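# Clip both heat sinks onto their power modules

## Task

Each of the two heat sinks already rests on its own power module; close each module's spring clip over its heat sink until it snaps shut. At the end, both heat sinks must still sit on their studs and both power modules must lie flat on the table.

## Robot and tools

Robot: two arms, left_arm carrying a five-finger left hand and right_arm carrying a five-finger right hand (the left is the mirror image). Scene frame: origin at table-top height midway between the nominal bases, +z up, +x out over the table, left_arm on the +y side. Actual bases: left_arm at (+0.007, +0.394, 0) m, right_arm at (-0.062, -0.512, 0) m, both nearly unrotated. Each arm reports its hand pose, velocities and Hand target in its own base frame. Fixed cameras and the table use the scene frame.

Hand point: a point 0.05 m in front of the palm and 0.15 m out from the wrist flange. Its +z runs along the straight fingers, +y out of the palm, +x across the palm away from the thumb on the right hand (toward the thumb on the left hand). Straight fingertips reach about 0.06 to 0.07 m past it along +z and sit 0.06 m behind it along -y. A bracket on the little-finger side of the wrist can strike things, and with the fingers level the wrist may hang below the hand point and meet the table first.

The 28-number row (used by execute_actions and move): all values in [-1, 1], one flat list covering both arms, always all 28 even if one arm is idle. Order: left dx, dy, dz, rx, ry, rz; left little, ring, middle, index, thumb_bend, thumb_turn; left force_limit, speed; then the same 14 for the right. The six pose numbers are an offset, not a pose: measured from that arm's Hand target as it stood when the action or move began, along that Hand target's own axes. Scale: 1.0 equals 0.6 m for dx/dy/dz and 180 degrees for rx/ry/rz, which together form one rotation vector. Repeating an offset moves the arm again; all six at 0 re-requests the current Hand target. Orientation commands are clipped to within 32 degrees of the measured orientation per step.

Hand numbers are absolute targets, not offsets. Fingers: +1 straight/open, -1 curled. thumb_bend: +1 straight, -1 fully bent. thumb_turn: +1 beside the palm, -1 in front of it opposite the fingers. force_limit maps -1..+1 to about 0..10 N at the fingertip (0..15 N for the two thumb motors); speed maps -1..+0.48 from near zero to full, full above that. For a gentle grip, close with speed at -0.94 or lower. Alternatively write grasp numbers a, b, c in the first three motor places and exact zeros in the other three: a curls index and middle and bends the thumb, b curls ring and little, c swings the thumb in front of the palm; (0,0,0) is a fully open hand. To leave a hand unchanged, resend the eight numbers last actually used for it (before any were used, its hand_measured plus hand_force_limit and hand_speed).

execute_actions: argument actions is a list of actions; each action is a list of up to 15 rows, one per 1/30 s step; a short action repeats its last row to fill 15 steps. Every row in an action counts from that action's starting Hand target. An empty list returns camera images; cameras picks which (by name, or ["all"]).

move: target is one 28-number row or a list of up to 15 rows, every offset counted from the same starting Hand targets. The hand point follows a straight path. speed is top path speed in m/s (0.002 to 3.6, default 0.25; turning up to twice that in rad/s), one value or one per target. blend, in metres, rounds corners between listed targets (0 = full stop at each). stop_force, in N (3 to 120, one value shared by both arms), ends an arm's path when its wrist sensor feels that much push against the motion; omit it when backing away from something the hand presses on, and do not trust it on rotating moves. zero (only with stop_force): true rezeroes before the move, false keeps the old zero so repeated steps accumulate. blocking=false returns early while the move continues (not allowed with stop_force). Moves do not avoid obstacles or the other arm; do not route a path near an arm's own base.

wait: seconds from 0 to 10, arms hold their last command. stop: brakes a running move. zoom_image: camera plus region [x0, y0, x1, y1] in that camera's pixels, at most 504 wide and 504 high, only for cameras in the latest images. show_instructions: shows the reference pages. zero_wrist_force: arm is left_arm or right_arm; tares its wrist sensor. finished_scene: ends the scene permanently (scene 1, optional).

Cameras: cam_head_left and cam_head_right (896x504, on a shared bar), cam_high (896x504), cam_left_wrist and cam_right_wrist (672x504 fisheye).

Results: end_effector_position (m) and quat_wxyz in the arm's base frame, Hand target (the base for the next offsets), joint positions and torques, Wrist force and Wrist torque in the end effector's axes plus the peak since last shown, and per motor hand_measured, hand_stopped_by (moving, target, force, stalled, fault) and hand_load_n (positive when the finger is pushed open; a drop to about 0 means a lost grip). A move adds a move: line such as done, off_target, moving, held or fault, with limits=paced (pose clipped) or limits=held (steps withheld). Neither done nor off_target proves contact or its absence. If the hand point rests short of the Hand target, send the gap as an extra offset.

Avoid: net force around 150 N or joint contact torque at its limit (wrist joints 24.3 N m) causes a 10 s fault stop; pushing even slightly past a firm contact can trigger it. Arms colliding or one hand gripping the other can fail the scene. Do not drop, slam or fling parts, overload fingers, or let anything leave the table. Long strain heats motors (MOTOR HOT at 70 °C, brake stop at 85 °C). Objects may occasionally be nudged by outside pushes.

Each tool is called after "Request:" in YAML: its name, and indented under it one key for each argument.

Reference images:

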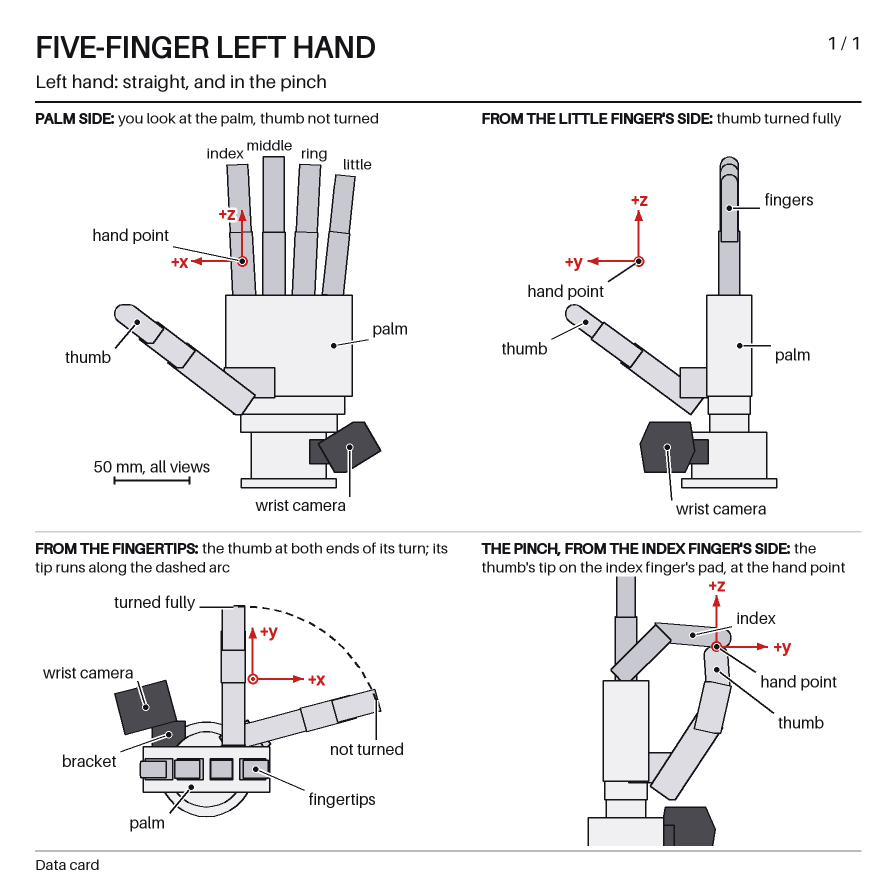

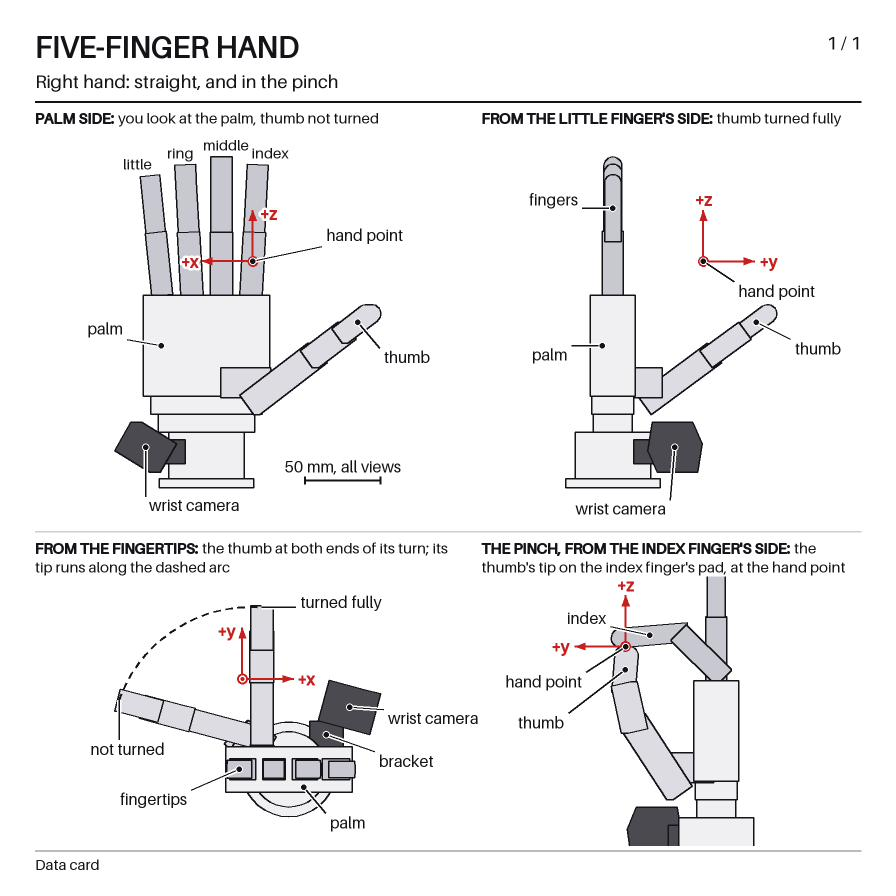

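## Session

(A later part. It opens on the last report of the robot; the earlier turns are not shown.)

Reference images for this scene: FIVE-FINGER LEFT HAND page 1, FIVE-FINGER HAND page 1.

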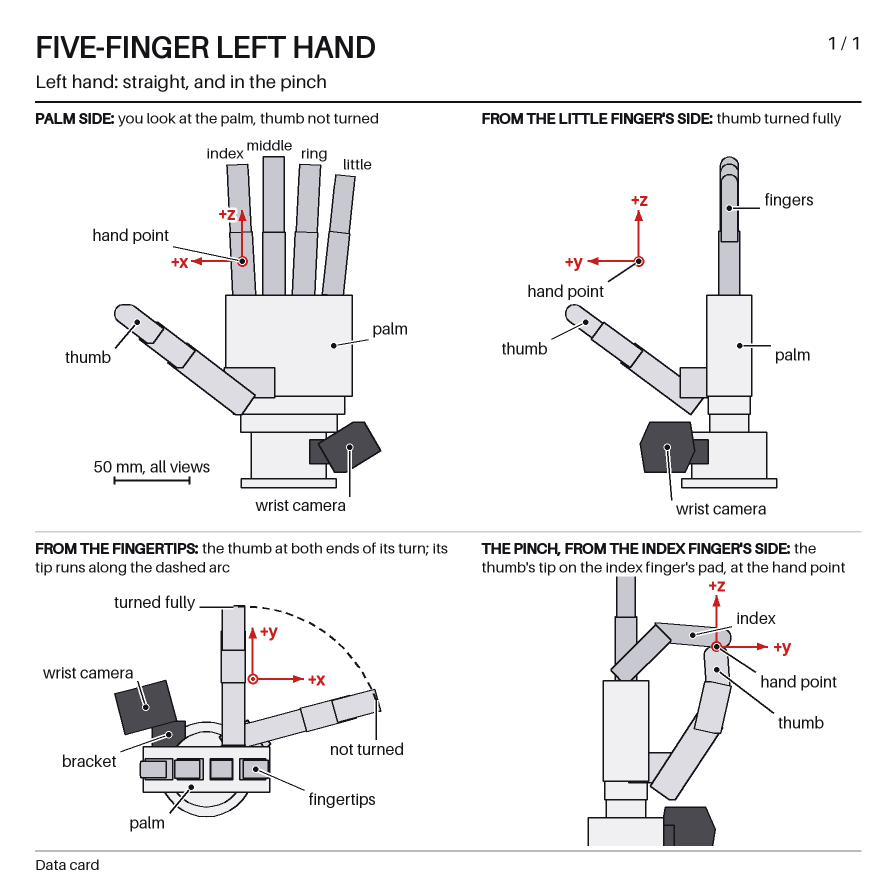

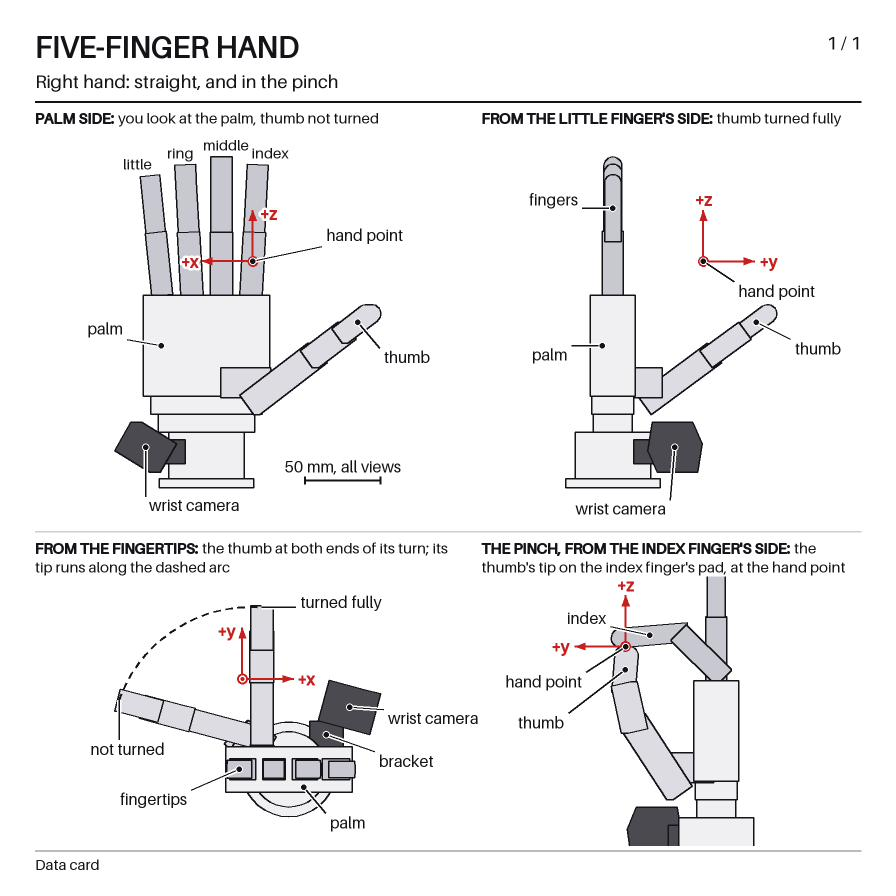

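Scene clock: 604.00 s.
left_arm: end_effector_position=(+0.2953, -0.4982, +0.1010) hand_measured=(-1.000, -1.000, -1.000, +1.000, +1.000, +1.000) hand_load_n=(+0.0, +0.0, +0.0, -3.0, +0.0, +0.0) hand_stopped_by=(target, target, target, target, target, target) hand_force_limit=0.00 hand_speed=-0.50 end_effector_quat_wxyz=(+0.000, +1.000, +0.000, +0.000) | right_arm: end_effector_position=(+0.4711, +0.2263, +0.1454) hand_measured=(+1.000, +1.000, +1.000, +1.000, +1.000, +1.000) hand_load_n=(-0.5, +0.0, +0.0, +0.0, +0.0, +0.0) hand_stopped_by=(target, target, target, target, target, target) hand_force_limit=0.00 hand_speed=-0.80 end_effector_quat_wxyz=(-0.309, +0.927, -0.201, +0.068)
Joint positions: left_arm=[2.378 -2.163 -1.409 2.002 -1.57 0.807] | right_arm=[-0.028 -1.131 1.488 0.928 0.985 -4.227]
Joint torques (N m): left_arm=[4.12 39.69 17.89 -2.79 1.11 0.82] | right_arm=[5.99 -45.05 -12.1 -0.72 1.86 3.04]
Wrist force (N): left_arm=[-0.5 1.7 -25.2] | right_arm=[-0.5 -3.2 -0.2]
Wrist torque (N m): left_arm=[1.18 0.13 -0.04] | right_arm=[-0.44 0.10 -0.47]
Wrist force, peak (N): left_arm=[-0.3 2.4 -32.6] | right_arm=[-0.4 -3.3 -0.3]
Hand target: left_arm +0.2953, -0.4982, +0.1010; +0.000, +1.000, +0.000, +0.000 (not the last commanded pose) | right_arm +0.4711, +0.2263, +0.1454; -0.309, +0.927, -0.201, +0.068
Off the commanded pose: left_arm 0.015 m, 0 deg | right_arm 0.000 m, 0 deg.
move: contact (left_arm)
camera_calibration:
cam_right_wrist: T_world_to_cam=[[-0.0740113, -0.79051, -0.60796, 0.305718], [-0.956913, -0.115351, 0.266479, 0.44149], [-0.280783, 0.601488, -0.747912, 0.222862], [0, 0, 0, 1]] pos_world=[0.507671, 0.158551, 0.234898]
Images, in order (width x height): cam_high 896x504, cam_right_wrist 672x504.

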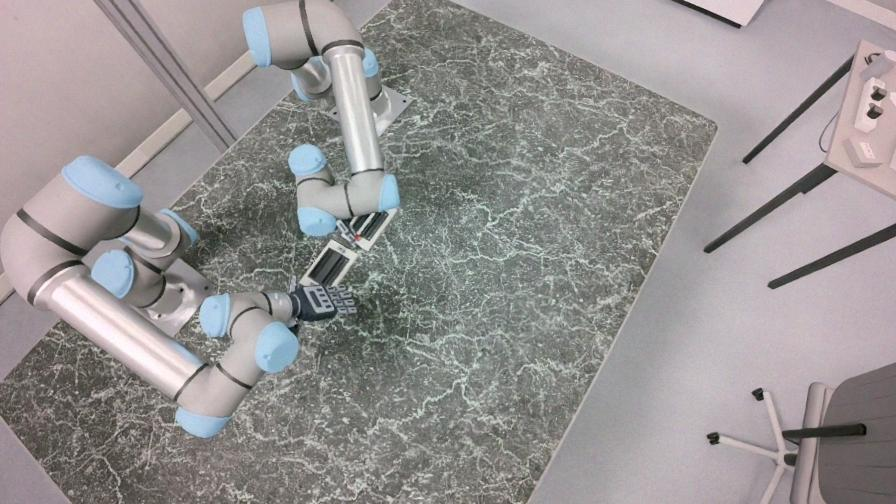

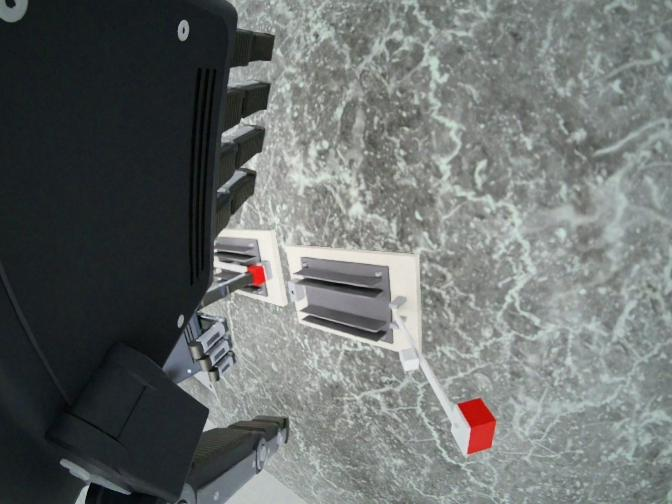

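Request:
move:
  target: [0, 0, -0.025, 0, 0, 0, -1, -1, -1, 1, 1, 1, 0, -0.5, 0, 0, 0, 0, 0, 0, 1, 1, 1, 1, 1, 1, 0, -0.8]
  speed: 0.02
  cameras: ["cam_high", "cam_right_wrist"]

Request:
zoom_image:
  camera: "cam_right_wrist"
  region: [200, 210, 320, 320]

Scene clock: 608.50 s.
left_arm: end_effector_position=(+0.2953, -0.4982, +0.1160) hand_measured=(-1.000, -1.000, -1.000, +1.000, +1.000, +1.000) hand_load_n=(+0.0, +0.0, +0.0, +0.0, +0.0, +0.0) hand_stopped_by=(target, target, target, target, target, target) hand_force_limit=0.00 hand_speed=-0.50 end_effector_quat_wxyz=(+0.000, +1.000, +0.000, +0.000) | right_arm: end_effector_position=(+0.4711, +0.2263, +0.1454) hand_measured=(+1.000, +1.000, +1.000, +1.000, +1.000, +1.000) hand_load_n=(+0.0, +0.0, +0.0, +0.0, +0.0, +0.0) hand_stopped_by=(target, target, target, target, target, target) hand_force_limit=0.00 hand_speed=-0.80 end_effector_quat_wxyz=(-0.309, +0.927, -0.201, +0.068)
Joint positions: left_arm=[2.378 -2.149 -1.392 1.97 -1.57 0.807] | right_arm=[-0.028 -1.131 1.488 0.928 0.985 -4.227]
Joint torques (N m): left_arm=[6.76 52.8 25.95 -4.43 0.95 1.42] | right_arm=[7.14 -44.78 -12.13 -0.72 1.65 3.13]
Wrist force (N): left_arm=[-0.4 -0.6 0.1] | right_arm=[-0.4 -3.1 -0.2]
Wrist torque (N m): left_arm=[-0.34 0.07 -0.05] | right_arm=[-0.44 0.09 -0.47]
Wrist force, peak (N): left_arm=[0.2 2.4 -27.1] | right_arm=[-0.3 -3.4 -0.4]
Hand target: left_arm +0.2953, -0.4982, +0.1160; +0.000, +1.000, +0.000, +0.000 | right_arm +0.4711, +0.2263, +0.1454; -0.309, +0.927, -0.201, +0.068
Off the commanded pose: left_arm 0.000 m, 0 deg | right_arm 0.000 m, 0 deg.
move: done
camera_calibration:
cam_right_wrist: T_world_to_cam=[[-0.0740113, -0.79051, -0.60796, 0.305718], [-0.956913, -0.115351, 0.266479, 0.44149], [-0.280783, 0.601488, -0.747912, 0.222862], [0, 0, 0, 1]] pos_world=[0.507671, 0.158551, 0.234898]
Images, in order (width x height): cam_high 896x504, cam_right_wrist 672x504.

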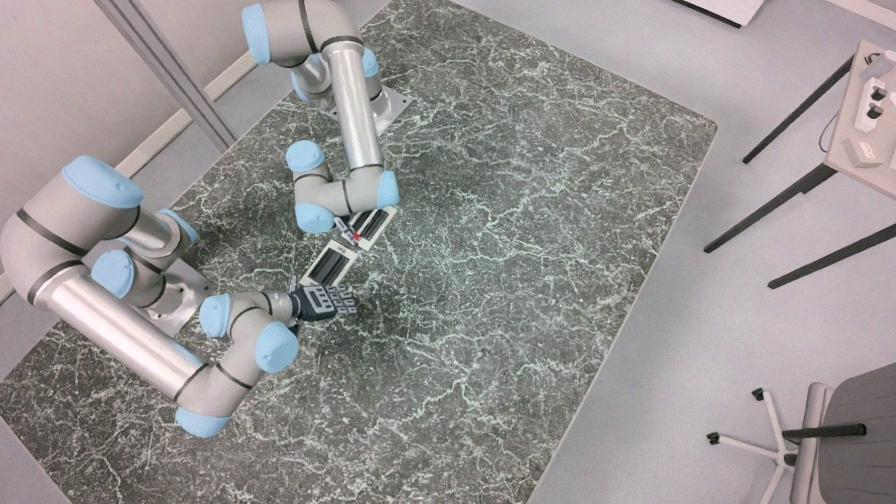

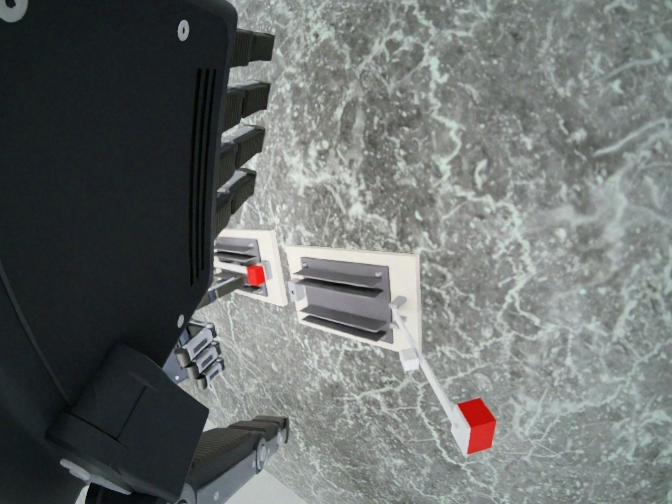

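Scaled by 4.200 from the camera's 672x504 image, which has a finer 960x720 frame.

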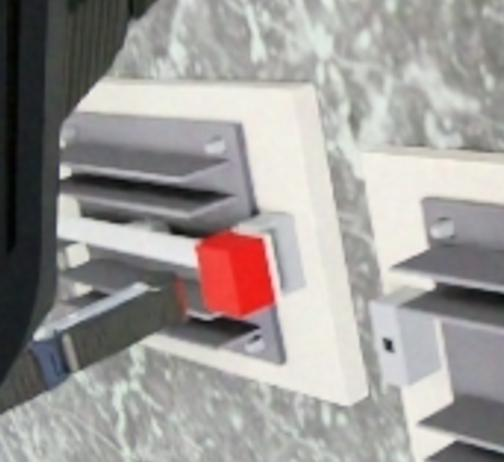

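Request:
move:
  target:
    - [0, 0, -0.12, 0, 0, 0, -1, -1, -1, 1, 1, 1, 0, -0.5, 0, 0, 0, 0, 0, 0, 1, 1, 1, 1, 1, 1, 0, -0.8]
    - [0, -0.25, -0.2, 0, 0, 0, -1, -1, -1, 1, 1, 1, 0, -0.5, 0, 0, 0, 0, 0, 0, 1, 1, 1, 1, 1, 1, 0, -0.8]
  speed: 0.2
  blend: 0.02
  cameras: ["cam_high", "cam_right_wrist", "cam_left_wrist"]

Request:
zoom_image:
  camera: "cam_right_wrist"
  region: [200, 210, 320, 320]

Request:
zoom_image:
  camera: "cam_high"
  region: [330, 185, 400, 255]

Scene clock: 617.47 s.
left_arm: end_effector_position=(+0.2953, -0.3482, +0.2359) hand_measured=(-1.000, -1.000, -1.000, +1.000, +1.000, +1.000) hand_load_n=(+0.0, +0.0, +0.0, +0.0, +0.0, +0.0) hand_stopped_by=(target, target, target, target, target, target) hand_force_limit=0.00 hand_speed=-0.50 end_effector_quat_wxyz=(+0.000, +1.000, +0.000, +0.000) | right_arm: end_effector_position=(+0.4711, +0.2263, +0.1454) hand_measured=(+1.000, +1.000, +1.000, +1.000, +1.000, +1.000) hand_load_n=(+0.0, +0.0, +0.0, +0.0, +0.0, +0.0) hand_stopped_by=(target, target, target, target, target, target) hand_force_limit=0.00 hand_speed=-0.80 end_effector_quat_wxyz=(-0.309, +0.927, -0.201, +0.068)
Joint positions: left_arm=[2.662 -1.775 -1.605 1.809 -1.57 1.091] | right_arm=[-0.028 -1.131 1.488 0.928 0.985 -4.227]
Joint torques (N m): left_arm=[5.12 38.97 8.59 -4.41 1.29 1.39] | right_arm=[6 -45.28 -12.13 -0.6 1.75 2.77]
Wrist force (N): left_arm=[-0.2 -0.2 0.2] | right_arm=[-0.5 -3.1 -0.2]
Wrist torque (N m): left_arm=[-0.25 0.02 -0.10] | right_arm=[-0.43 0.10 -0.47]
Wrist force, peak (N): left_arm=[-0.2 -1.5 -0.1] | right_arm=[-0.5 -3.3 -0.3]
Hand target: left_arm +0.2953, -0.3481, +0.2359; +0.000, +1.000, +0.000, +0.000 | right_arm +0.4711, +0.2263, +0.1454; -0.309, +0.927, -0.201, +0.068
Off the commanded pose: left_arm 0.000 m, 0 deg | right_arm 0.000 m, 0 deg.
move: done
camera_calibration:
cam_left_wrist: T_world_to_cam=[[0.197733, 0.980183, 0.0119313, 0.274911], [0.843282, -0.176296, 0.507735, -0.429142], [0.499777, -0.0903345, -0.861431, 0.141447], [0, 0, 0, 1]] pos_world=[0.236837, -0.332342, 0.336457]
cam_right_wrist: T_world_to_cam=[[-0.0740113, -0.79051, -0.60796, 0.305718], [-0.956913, -0.115351, 0.266479, 0.44149], [-0.280783, 0.601488, -0.747912, 0.222862], [0, 0, 0, 1]] pos_world=[0.507671, 0.158551, 0.234898]
Images, in order (width x height): cam_high 896x504, cam_left_wrist 672x504, cam_right_wrist 672x504.

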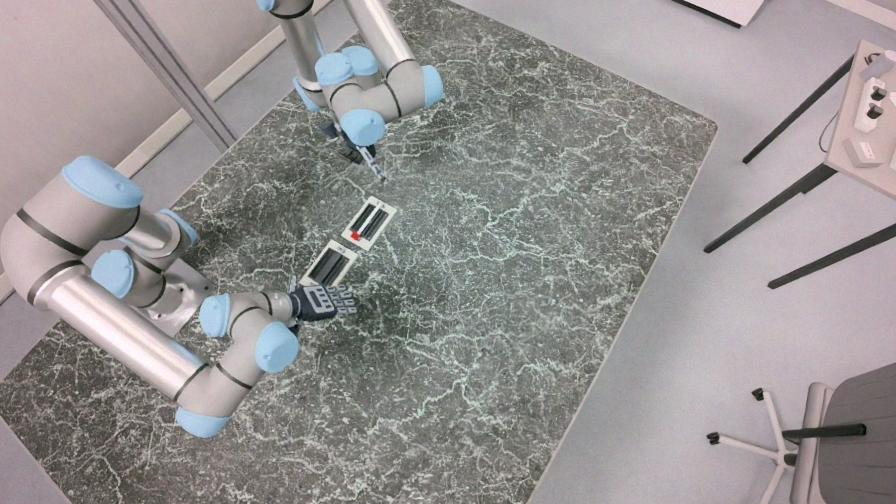

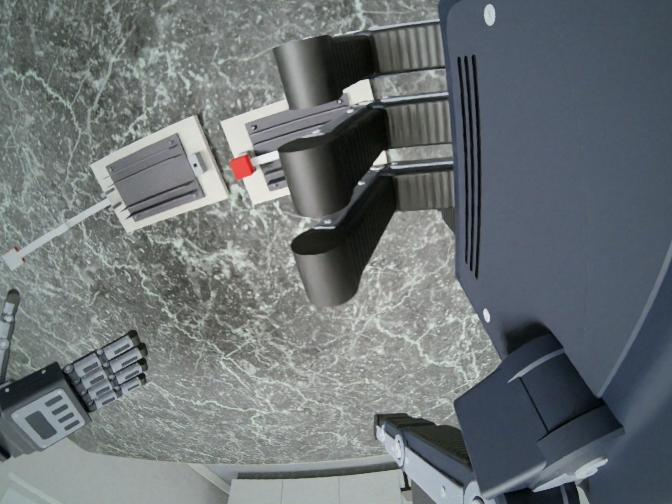

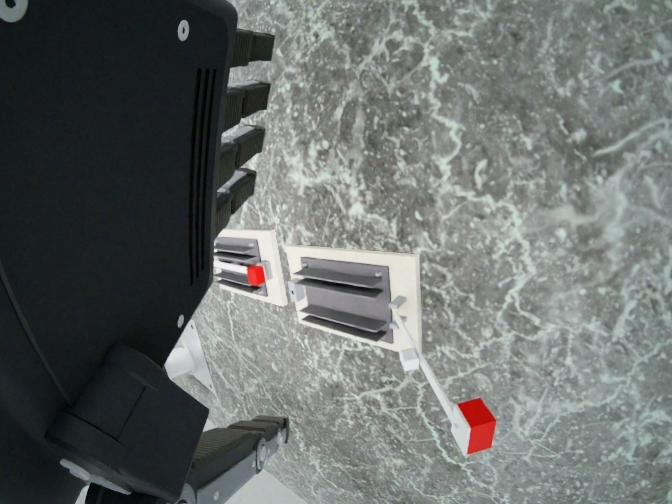

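Scaled by 4.200 from the camera's 672x504 image, which has a finer 960x720 frame.

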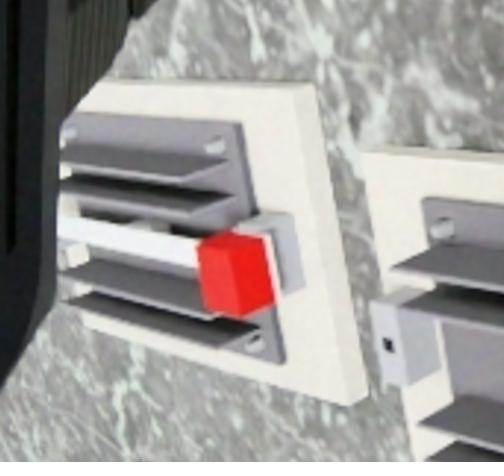

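Scaled by 7.200 from the camera's 896x504 image, which has a finer 1280x720 frame.

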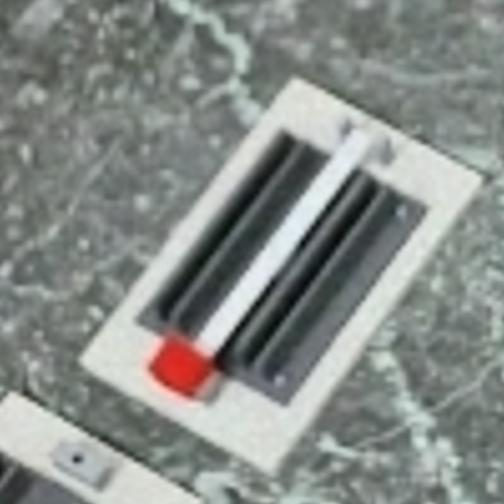

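Request:
move:
  target:
    - [0, -0.1, 0, 0, 0, 0, -1, -1, -1, 1, 1, 1, 0, -0.5, 0, -0.155, -0.2067, 0, 0, 0, -1, -1, -1, 1, 1, 1, 0, -0.5]
    - [0, -0.333, -0.05, 0, 0, 0, -1, -1, -1, 1, 1, 1, 0, -0.5, -0.0911, -0.0103, -0.3153, -0.0589, 0.2758, 0.8265, -1, -1, -1, 1, 1, 1, 0, -0.5]
  speed: [0.25, 0.35]
  blend: [0.02, 0]
  cameras: ["cam_high", "cam_right_wrist", "cam_left_wrist"]

Request:
zoom_image:
  camera: "cam_high"
  region: [265, 185, 405, 325]

Scene clock: 657.00 s.
left_arm: end_effector_position=(+0.2952, -0.1483, +0.2658) hand_measured=(-1.000, -1.000, -1.000, +1.000, +1.000, +1.000) hand_load_n=(+0.0, +0.0, +0.0, +0.0, +0.0, +0.0) hand_stopped_by=(target, target, target, target, target, target) hand_force_limit=0.00 hand_speed=-0.50 end_effector_quat_wxyz=(+0.000, +1.000, +0.000, +0.000) | right_arm: end_effector_position=(+0.3760, +0.1501, +0.3002) hand_measured=(-1.000, -1.000, -1.000, +1.000, +1.000, +1.000) hand_load_n=(+0.0, +0.0, +0.0, +0.0, +0.0, +0.0) hand_stopped_by=(target, target, target, target, target, target) hand_force_limit=0.00 hand_speed=-0.50 end_effector_quat_wxyz=(+0.001, +0.003, +1.000, +0.000)
Joint positions: left_arm=[3.319 -1.473 -1.847 1.748 -1.57 1.748] | right_arm=[-0.128 -1.478 1.568 1.48 1.571 -1.692]
Joint torques (N m): left_arm=[6.53 25.57 6.95 -4.42 1.38 1.38] | right_arm=[6.39 -31.44 -12.87 4.81 2.4 3.04]
Wrist force (N): left_arm=[-0.3 -0.6 0.3] | right_arm=[0.4 -2.1 -0.4]
Wrist torque (N m): left_arm=[-0.34 0.05 -0.11] | right_arm=[-0.33 0.02 -0.29]
Wrist force, peak (N): left_arm=[-0.6 -0.7 0.5] | right_arm=[-0.3 -4.0 -1.1]
Hand target: left_arm +0.2952, -0.1483, +0.2658; +0.000, +1.000, +0.000, +0.000 | right_arm +0.3760, +0.1501, +0.3002; +0.001, +0.003, +1.000, +0.000
Off the commanded pose: left_arm 0.000 m, 0 deg | right_arm 0.000 m, 0 deg.
move: done
camera_calibration:
cam_left_wrist: T_world_to_cam=[[0.197782, 0.980174, 0.0118471, 0.0786532], [0.843273, -0.176295, 0.50775, -0.409], [0.499772, -0.0904336, -0.861423, 0.185297], [0, 0, 0, 1]] pos_world=[0.236737, -0.132442, 0.366357]
cam_right_wrist: T_world_to_cam=[[-0.252217, 0.966978, -0.0366017, -0.0356954], [0.823503, 0.23435, 0.516645, -0.496592], [0.508162, 0.100165, -0.855417, 0.168654], [0, 0, 0, 1]] pos_world=[0.314239, 0.134, 0.399525]
Images, in order (width x height): cam_high 896x504, cam_left_wrist 672x504, cam_right_wrist 672x504.

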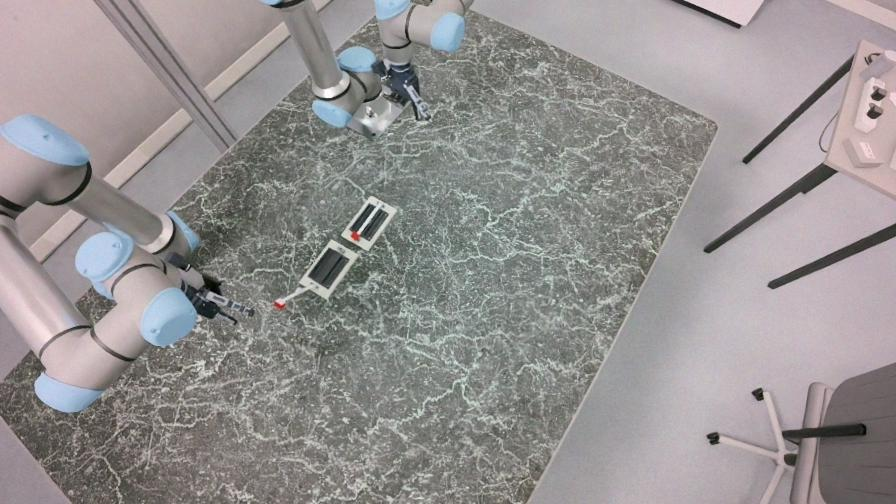

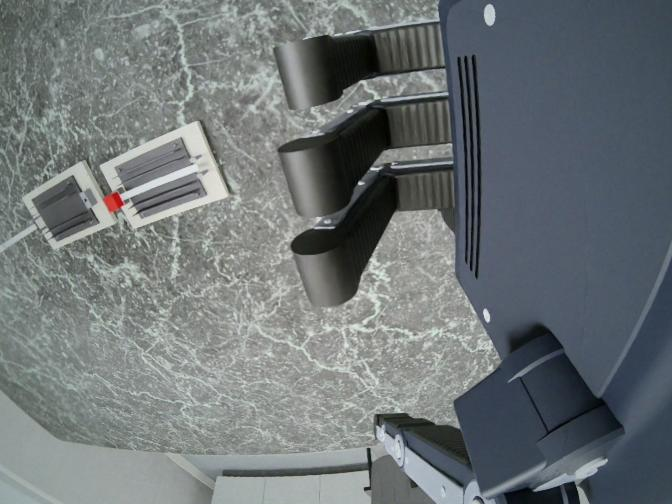

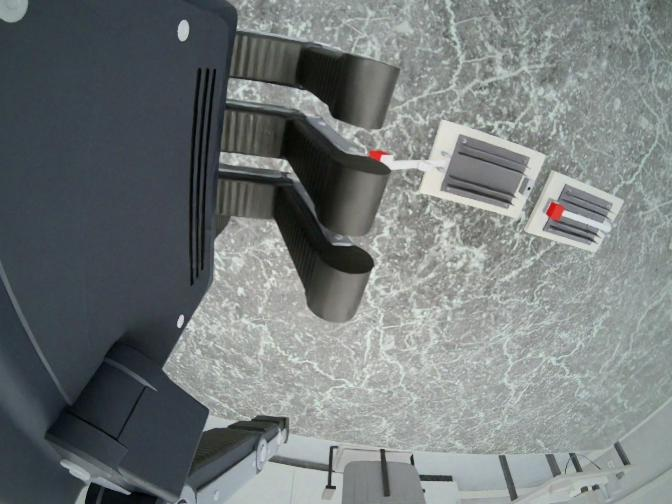

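Scaled by 3.600 from the camera's 896x504 image, which has a finer 1280x720 frame.

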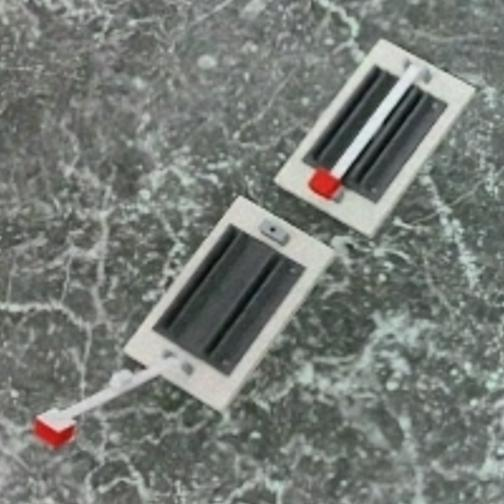

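Request:
move:
  target:
    - [0, 0, 0, 0, 0, 0, -1, -1, -1, 1, 1, 1, 0, -0.5, 0.0017, 0, 0.262, 0, 0, 0, -1, -1, -1, 1, 1, 1, 0, -0.5]
    - [0, 0, 0, 0, 0, 0, -1, -1, -1, 1, 1, 1, 0, -0.5, 0.0017, 0.0975, 0.262, 0, 0, 0, -1, -1, -1, 1, 1, 1, 0, -0.5]
    - [0, 0, 0, 0, 0, 0, -1, -1, -1, 1, 1, 1, 0, -0.5, 0.0017, 0.137, 0.2203, 0, 0, 0, -1, -1, -1, 1, 1, 1, 0, -0.5]
    - [0, 0, 0, 0, 0, 0, -1, -1, -1, 1, 1, 1, 0, -0.5, 0.0017, 0.1902, 0.1853, 0, 0, 0, -1, -1, -1, 1, 1, 1, 0, -0.5]
  speed: [0.2, 0.06, 0.05, 0.05]
  stop_force: 6
  blend: [0.01, 0.004, 0.004, 0]
  cameras: ["cam_high", "cam_right_wrist", "cam_left_wrist"]

Request:
zoom_image:
  camera: "cam_high"
  region: [265, 185, 405, 325]

Scene clock: 668.50 s.
left_arm: end_effector_position=(+0.2952, -0.1483, +0.2658) hand_measured=(-1.000, -1.000, -1.000, +1.000, +1.000, +1.000) hand_load_n=(+0.0, +0.0, +0.0, +0.0, +0.0, +0.0) hand_stopped_by=(target, target, target, target, target, target) hand_force_limit=0.00 hand_speed=-0.50 end_effector_quat_wxyz=(+0.000, +1.000, +0.000, +0.000) | right_arm: end_effector_position=(+0.3760, +0.2642, +0.1890) hand_measured=(-1.000, -1.000, -1.000, +1.000, +1.000, +1.000) hand_load_n=(+0.5, +0.0, +0.0, +0.0, +0.0, +0.0) hand_stopped_by=(target, target, target, target, target, target) hand_force_limit=0.00 hand_speed=-0.50 end_effector_quat_wxyz=(+0.001, +0.003, +1.000, +0.000)
Joint positions: left_arm=[3.319 -1.473 -1.847 1.748 -1.57 1.748] | right_arm=[0.196 -1.312 1.661 1.221 1.572 -1.368]
Joint torques (N m): left_arm=[6.13 24.96 7.49 -4.33 1.43 1.54] | right_arm=[6.32 -16.53 -24.93 4.96 2.42 3.06]
Wrist force (N): left_arm=[-0.2 -0.5 0.4] | right_arm=[0.1 -2.0 -0.4]
Wrist torque (N m): left_arm=[-0.34 0.03 -0.10] | right_arm=[-0.29 0.08 -0.32]
Wrist force, peak (N): left_arm=[-0.6 -0.6 0.5] | right_arm=[0.2 -1.9 -1.8]
Hand target: left_arm +0.2952, -0.1483, +0.2658; +0.000, +1.000, +0.000, +0.000 | right_arm +0.3760, +0.2642, +0.1890; +0.001, +0.003, +1.000, +0.000
Off the commanded pose: left_arm 0.000 m, 0 deg | right_arm 0.000 m, 0 deg.
move: done
camera_calibration:
cam_left_wrist: T_world_to_cam=[[0.197782, 0.980174, 0.0118471, 0.0786532], [0.843273, -0.176295, 0.50775, -0.409], [0.499772, -0.0904336, -0.861423, 0.185297], [0, 0, 0, 1]] pos_world=[0.236737, -0.132442, 0.366357]
cam_right_wrist: T_world_to_cam=[[-0.252083, 0.967013, -0.0366036, -0.150173], [0.823586, 0.234247, 0.51656, -0.465774], [0.508095, 0.10007, -0.855468, 0.062213], [0, 0, 0, 1]] pos_world=[0.314139, 0.2481, 0.288325]
Images, in order (width x height): cam_high 896x504, cam_left_wrist 672x504, cam_right_wrist 672x504.

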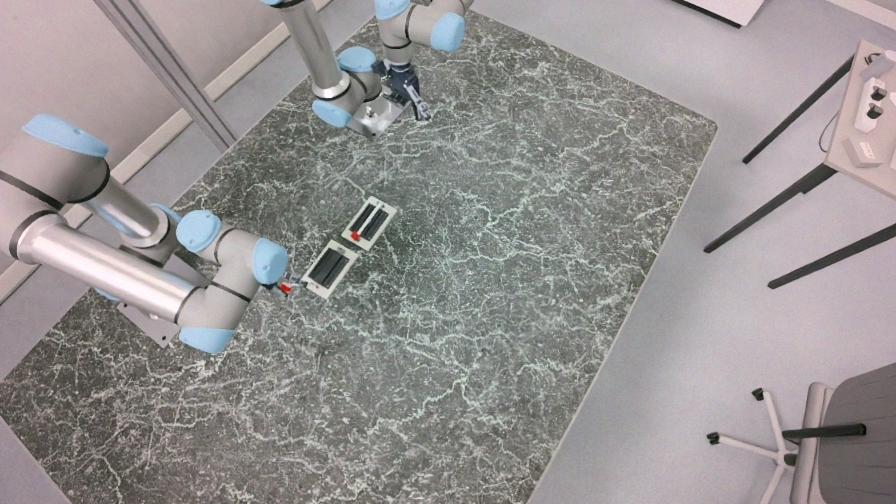

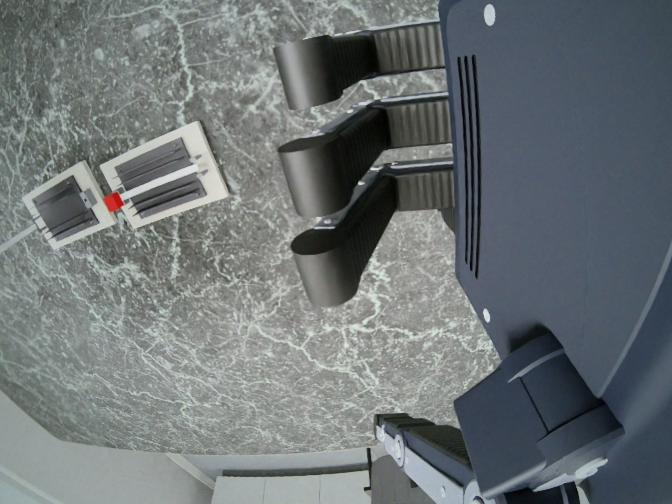

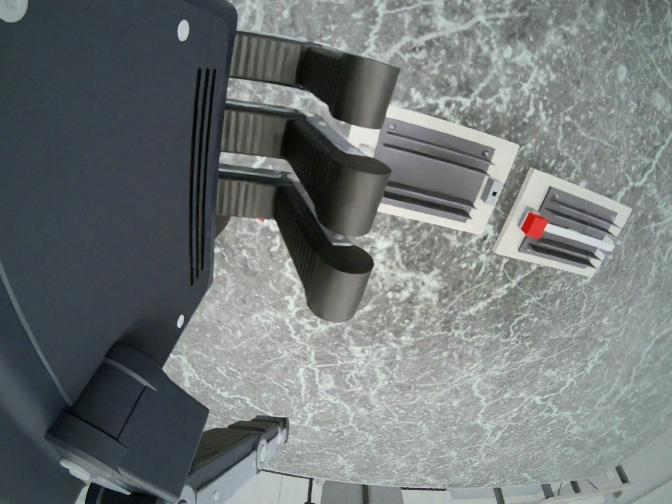

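Scaled by 3.600 from the camera's 896x504 image, which has a finer 1280x720 frame.

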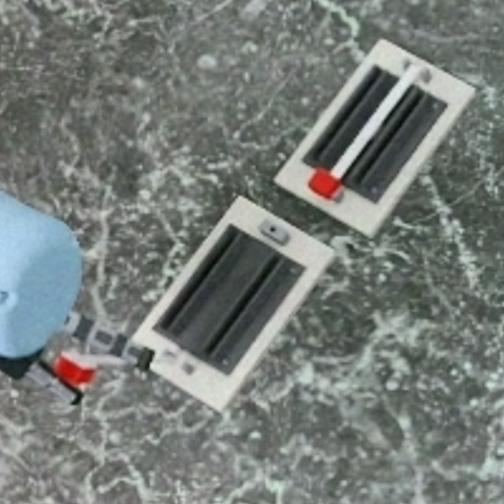

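Request:
move:
  target:
    - [0, 0, 0, 0, 0, 0, -1, -1, -1, 1, 1, 1, 0, -0.5, 0, 0.0597, -0.0317, 0, 0, 0, -1, -1, -1, 1, 1, 1, 0, -0.5]
    - [0, 0, 0, 0, 0, 0, -1, -1, -1, 1, 1, 1, 0, -0.5, 0.0005, 0.098, -0.0383, 0, 0, 0, -1, -1, -1, 1, 1, 1, 0, -0.5]
    - [0, 0, 0, 0, 0, 0, -1, -1, -1, 1, 1, 1, 0, -0.5, 0.0015, 0.1372, -0.0362, 0, 0, 0, -1, -1, -1, 1, 1, 1, 0, -0.5]
    - [0, 0, 0, 0, 0, 0, -1, -1, -1, 1, 1, 1, 0, -0.5, 0.0025, 0.1752, -0.0273, 0, 0, 0, -1, -1, -1, 1, 1, 1, 0, -0.5]
  speed: 0.05
  stop_force: 6
  blend: 0.004
  cameras: ["cam_high", "cam_right_wrist", "cam_left_wrist"]

Request:
zoom_image:
  camera: "cam_high"
  region: [265, 185, 405, 325]

Scene clock: 677.47 s.
left_arm: end_effector_position=(+0.2952, -0.1483, +0.2658) hand_measured=(-1.000, -1.000, -1.000, +1.000, +1.000, +1.000) hand_load_n=(+0.0, +0.5, +0.0, +0.0, +0.0, +0.0) hand_stopped_by=(target, target, target, target, target, target) hand_force_limit=0.00 hand_speed=-0.50 end_effector_quat_wxyz=(+0.000, +1.000, +0.000, +0.000) | right_arm: end_effector_position=(+0.3751, +0.3693, +0.2053) hand_measured=(-1.000, -1.000, -1.000, +1.000, +1.000, +1.000) hand_load_n=(+0.5, +0.0, +0.0, +0.0, +0.0, +0.0) hand_stopped_by=(target, target, target, target, target, target) hand_force_limit=0.00 hand_speed=-0.50 end_effector_quat_wxyz=(+0.001, +0.003, +1.000, +0.000)
Joint positions: left_arm=[3.319 -1.473 -1.847 1.748 -1.57 1.748] | right_arm=[0.441 -1.177 1.433 1.313 1.572 -1.123]
Joint torques (N m): left_arm=[7.07 24.99 7.79 -4.2 1.62 1.23] | right_arm=[6.99 -23 -25.38 4.99 2.36 3.15]
Wrist force (N): left_arm=[-0.3 -0.2 0.2] | right_arm=[0.1 -1.8 -0.6]
Wrist torque (N m): left_arm=[-0.28 0.05 -0.11] | right_arm=[-0.24 0.07 -0.29]
Wrist force, peak (N): left_arm=[-0.7 -0.7 0.5] | right_arm=[0.0 -2.3 -0.6]
Hand target: left_arm +0.2952, -0.1483, +0.2658; +0.000, +1.000, +0.000, +0.000 | right_arm +0.3751, +0.3693, +0.2053; +0.001, +0.003, +1.000, +0.000
Off the commanded pose: left_arm 0.000 m, 0 deg | right_arm 0.000 m, 0 deg.
move: done
camera_calibration:
cam_left_wrist: T_world_to_cam=[[0.197782, 0.980174, 0.0118471, 0.0786532], [0.843273, -0.176295, 0.50775, -0.409], [0.499772, -0.0904336, -0.861423, 0.185297], [0, 0, 0, 1]] pos_world=[0.236737, -0.132442, 0.366357]
cam_right_wrist: T_world_to_cam=[[-0.252083, 0.967013, -0.0366036, -0.251412], [0.823586, 0.234247, 0.51656, -0.498155], [0.508095, 0.10007, -0.855468, 0.0660463], [0, 0, 0, 1]] pos_world=[0.313339, 0.3532, 0.304625]
Images, in order (width x height): cam_high 896x504, cam_left_wrist 672x504, cam_right_wrist 672x504.

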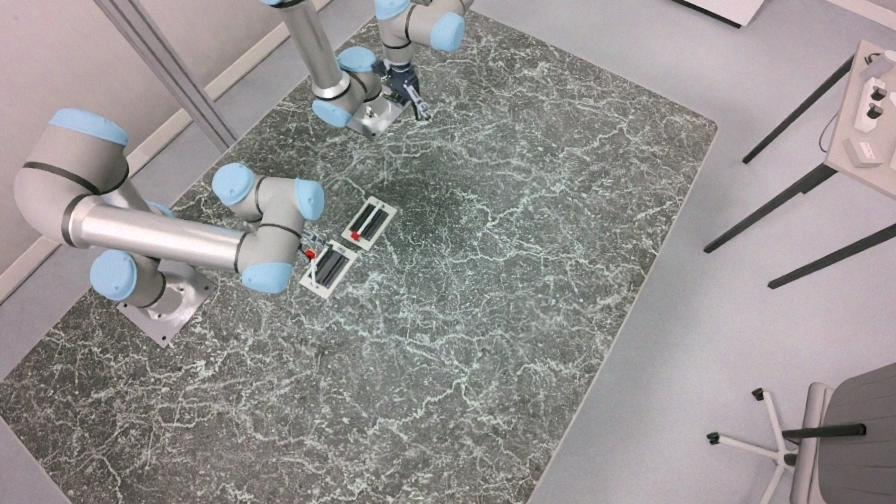

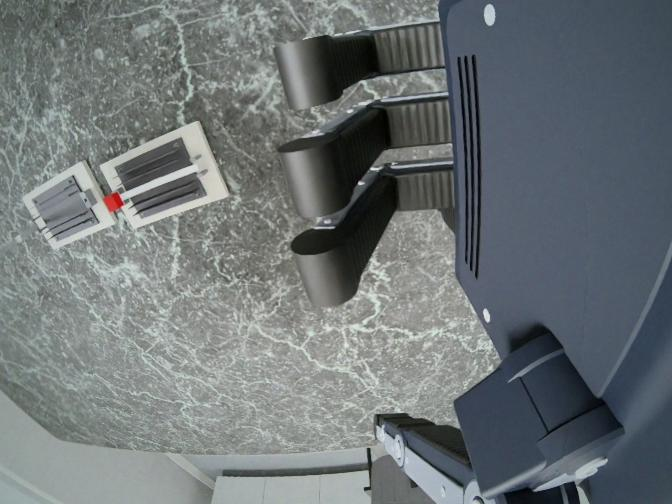

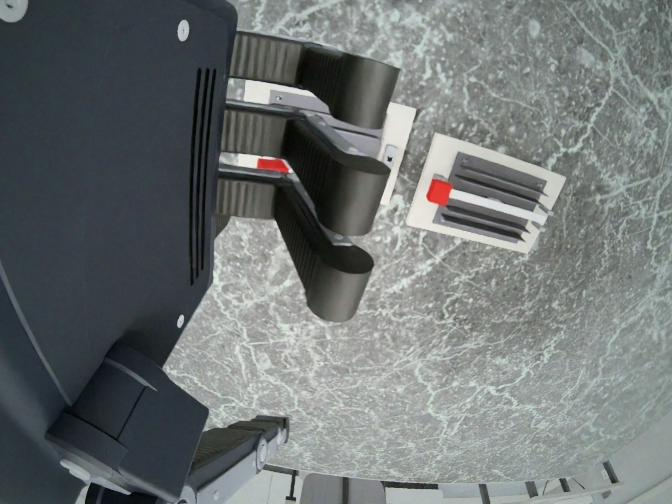

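Scaled by 3.600 from the camera's 896x504 image, which has a finer 1280x720 frame.

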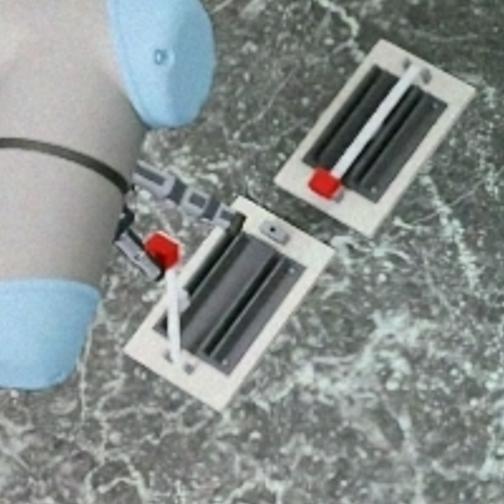

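Request:
move:
  target:
    - [0, 0, 0, 0, 0, 0, -1, -1, -1, 1, 1, 1, 0, -0.5, 0.0015, 0.0525, 0.0248, 0, 0, 0, -1, -1, -1, 1, 1, 1, 0, -0.5]
    - [0, 0, 0, 0, 0, 0, -1, -1, -1, 1, 1, 1, 0, -0.5, 0.002, 0.076, 0.0423, 0, 0, 0, -1, -1, -1, 1, 1, 1, 0, -0.5]
    - [0, 0, 0, 0, 0, 0, -1, -1, -1, 1, 1, 1, 0, -0.5, 0.003, 0.0968, 0.0627, 0, 0, 0, -1, -1, -1, 1, 1, 1, 0, -0.5]
    - [0, 0, 0, 0, 0, 0, -1, -1, -1, 1, 1, 1, 0, -0.5, 0.0035, 0.115, 0.0855, 0, 0, 0, -1, -1, -1, 1, 1, 1, 0, -0.5]
    - [0, 0, 0, 0, 0, 0, -1, -1, -1, 1, 1, 1, 0, -0.5, 0.004, 0.13, 0.1107, 0, 0, 0, -1, -1, -1, 1, 1, 1, 0, -0.5]
    - [0, 0, 0, 0, 0, 0, -1, -1, -1, 1, 1, 1, 0, -0.5, 0.005, 0.138, 0.1283, 0, 0, 0, -1, -1, -1, 1, 1, 1, 0, -0.5]
  speed: 0.045
  stop_force: 6
  blend: 0.004
  cameras: ["cam_high", "cam_right_wrist", "cam_left_wrist"]

Request:
zoom_image:
  camera: "cam_high"
  region: [285, 205, 385, 305]

Request:
zoom_image:
  camera: "cam_left_wrist"
  region: [0, 100, 260, 300]

Scene clock: 689.40 s.
left_arm: end_effector_position=(+0.2952, -0.1483, +0.2658) hand_measured=(-1.000, -1.000, -1.000, +1.000, +1.000, +1.000) hand_load_n=(+0.0, +0.0, +0.0, +0.0, +0.0, +0.0) hand_stopped_by=(target, target, target, target, target, target) hand_force_limit=0.00 hand_speed=-0.50 end_effector_quat_wxyz=(+0.000, +1.000, +0.000, +0.000) | right_arm: end_effector_position=(+0.3728, +0.4521, +0.1283) hand_measured=(-1.000, -1.000, -1.000, +1.000, +1.000, +1.000) hand_load_n=(+0.0, +0.0, +0.0, +0.0, +0.0, +0.0) hand_stopped_by=(target, target, target, target, target, target) hand_force_limit=0.00 hand_speed=-0.50 end_effector_quat_wxyz=(+0.001, +0.003, +1.000, +0.000)
Joint positions: left_arm=[3.319 -1.473 -1.847 1.748 -1.57 1.748] | right_arm=[0.596 -0.985 1.344 1.21 1.572 -0.968]
Joint torques (N m): left_arm=[6.85 24.92 9 -4.32 1.31 1.15] | right_arm=[5.73 -28.71 -11.16 -0.5 2.47 3.12]
Wrist force (N): left_arm=[-0.2 -0.3 0.2] | right_arm=[0.2 -1.9 -0.7]
Wrist torque (N m): left_arm=[-0.29 0.02 -0.11] | right_arm=[-0.28 0.05 -0.30]
Wrist force, peak (N): left_arm=[-0.6 -0.5 0.6] | right_arm=[0.0 -2.1 -0.9]
Hand target: left_arm +0.2952, -0.1483, +0.2658; +0.000, +1.000, +0.000, +0.000 | right_arm +0.3728, +0.4521, +0.1283; +0.001, +0.003, +1.000, +0.000
Off the commanded pose: left_arm 0.000 m, 0 deg | right_arm 0.000 m, 0 deg.
move: done
camera_calibration:
cam_left_wrist: T_world_to_cam=[[0.197782, 0.980174, 0.0118471, 0.0786532], [0.843273, -0.176295, 0.50775, -0.409], [0.499772, -0.0904336, -0.861423, 0.185297], [0, 0, 0, 1]] pos_world=[0.236737, -0.132442, 0.366357]
cam_right_wrist: T_world_to_cam=[[-0.252083, 0.967013, -0.0366036, -0.334879], [0.823586, 0.234247, 0.51656, -0.475881], [0.508095, 0.10007, -0.855468, -0.00694192], [0, 0, 0, 1]] pos_world=[0.311039, 0.436, 0.227625]
Images, in order (width x height): cam_high 896x504, cam_left_wrist 672x504, cam_right_wrist 672x504.

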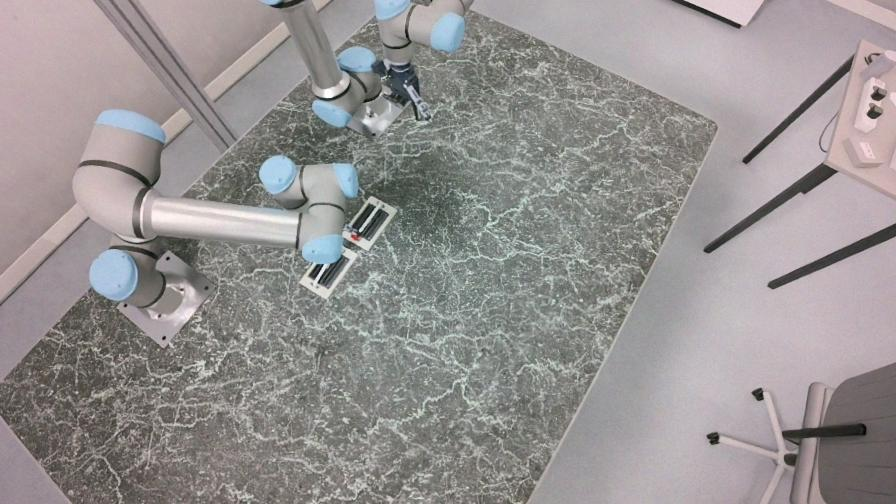

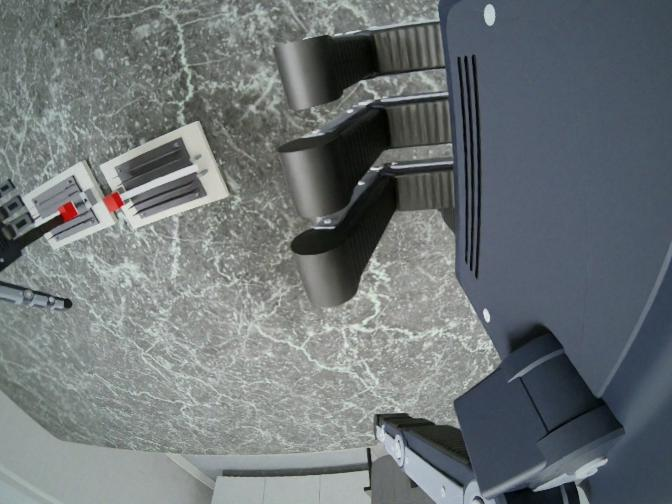

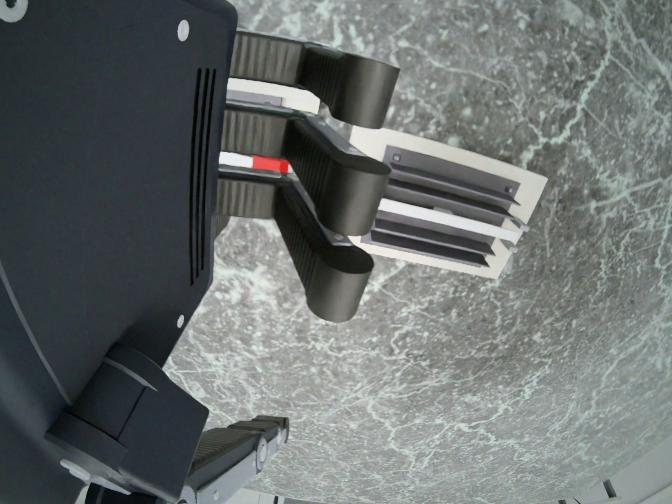

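Scaled by 5.040 from the camera's 896x504 image, which has a finer 1280x720 frame.

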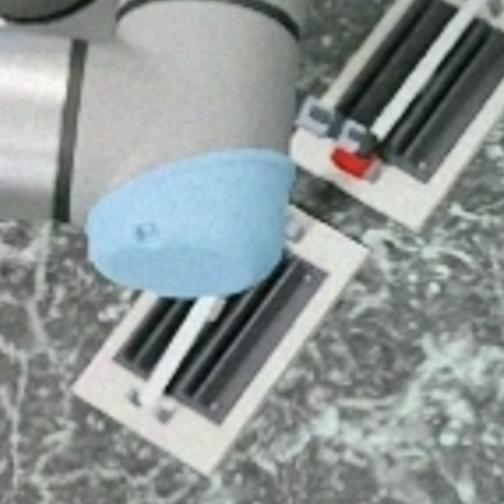

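Scaled by 1.938 from the camera's 672x504 image, which has a finer 960x720 frame.

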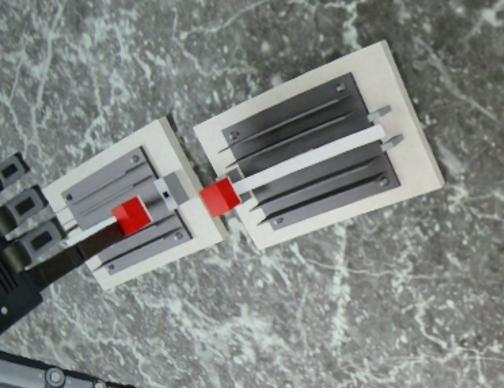

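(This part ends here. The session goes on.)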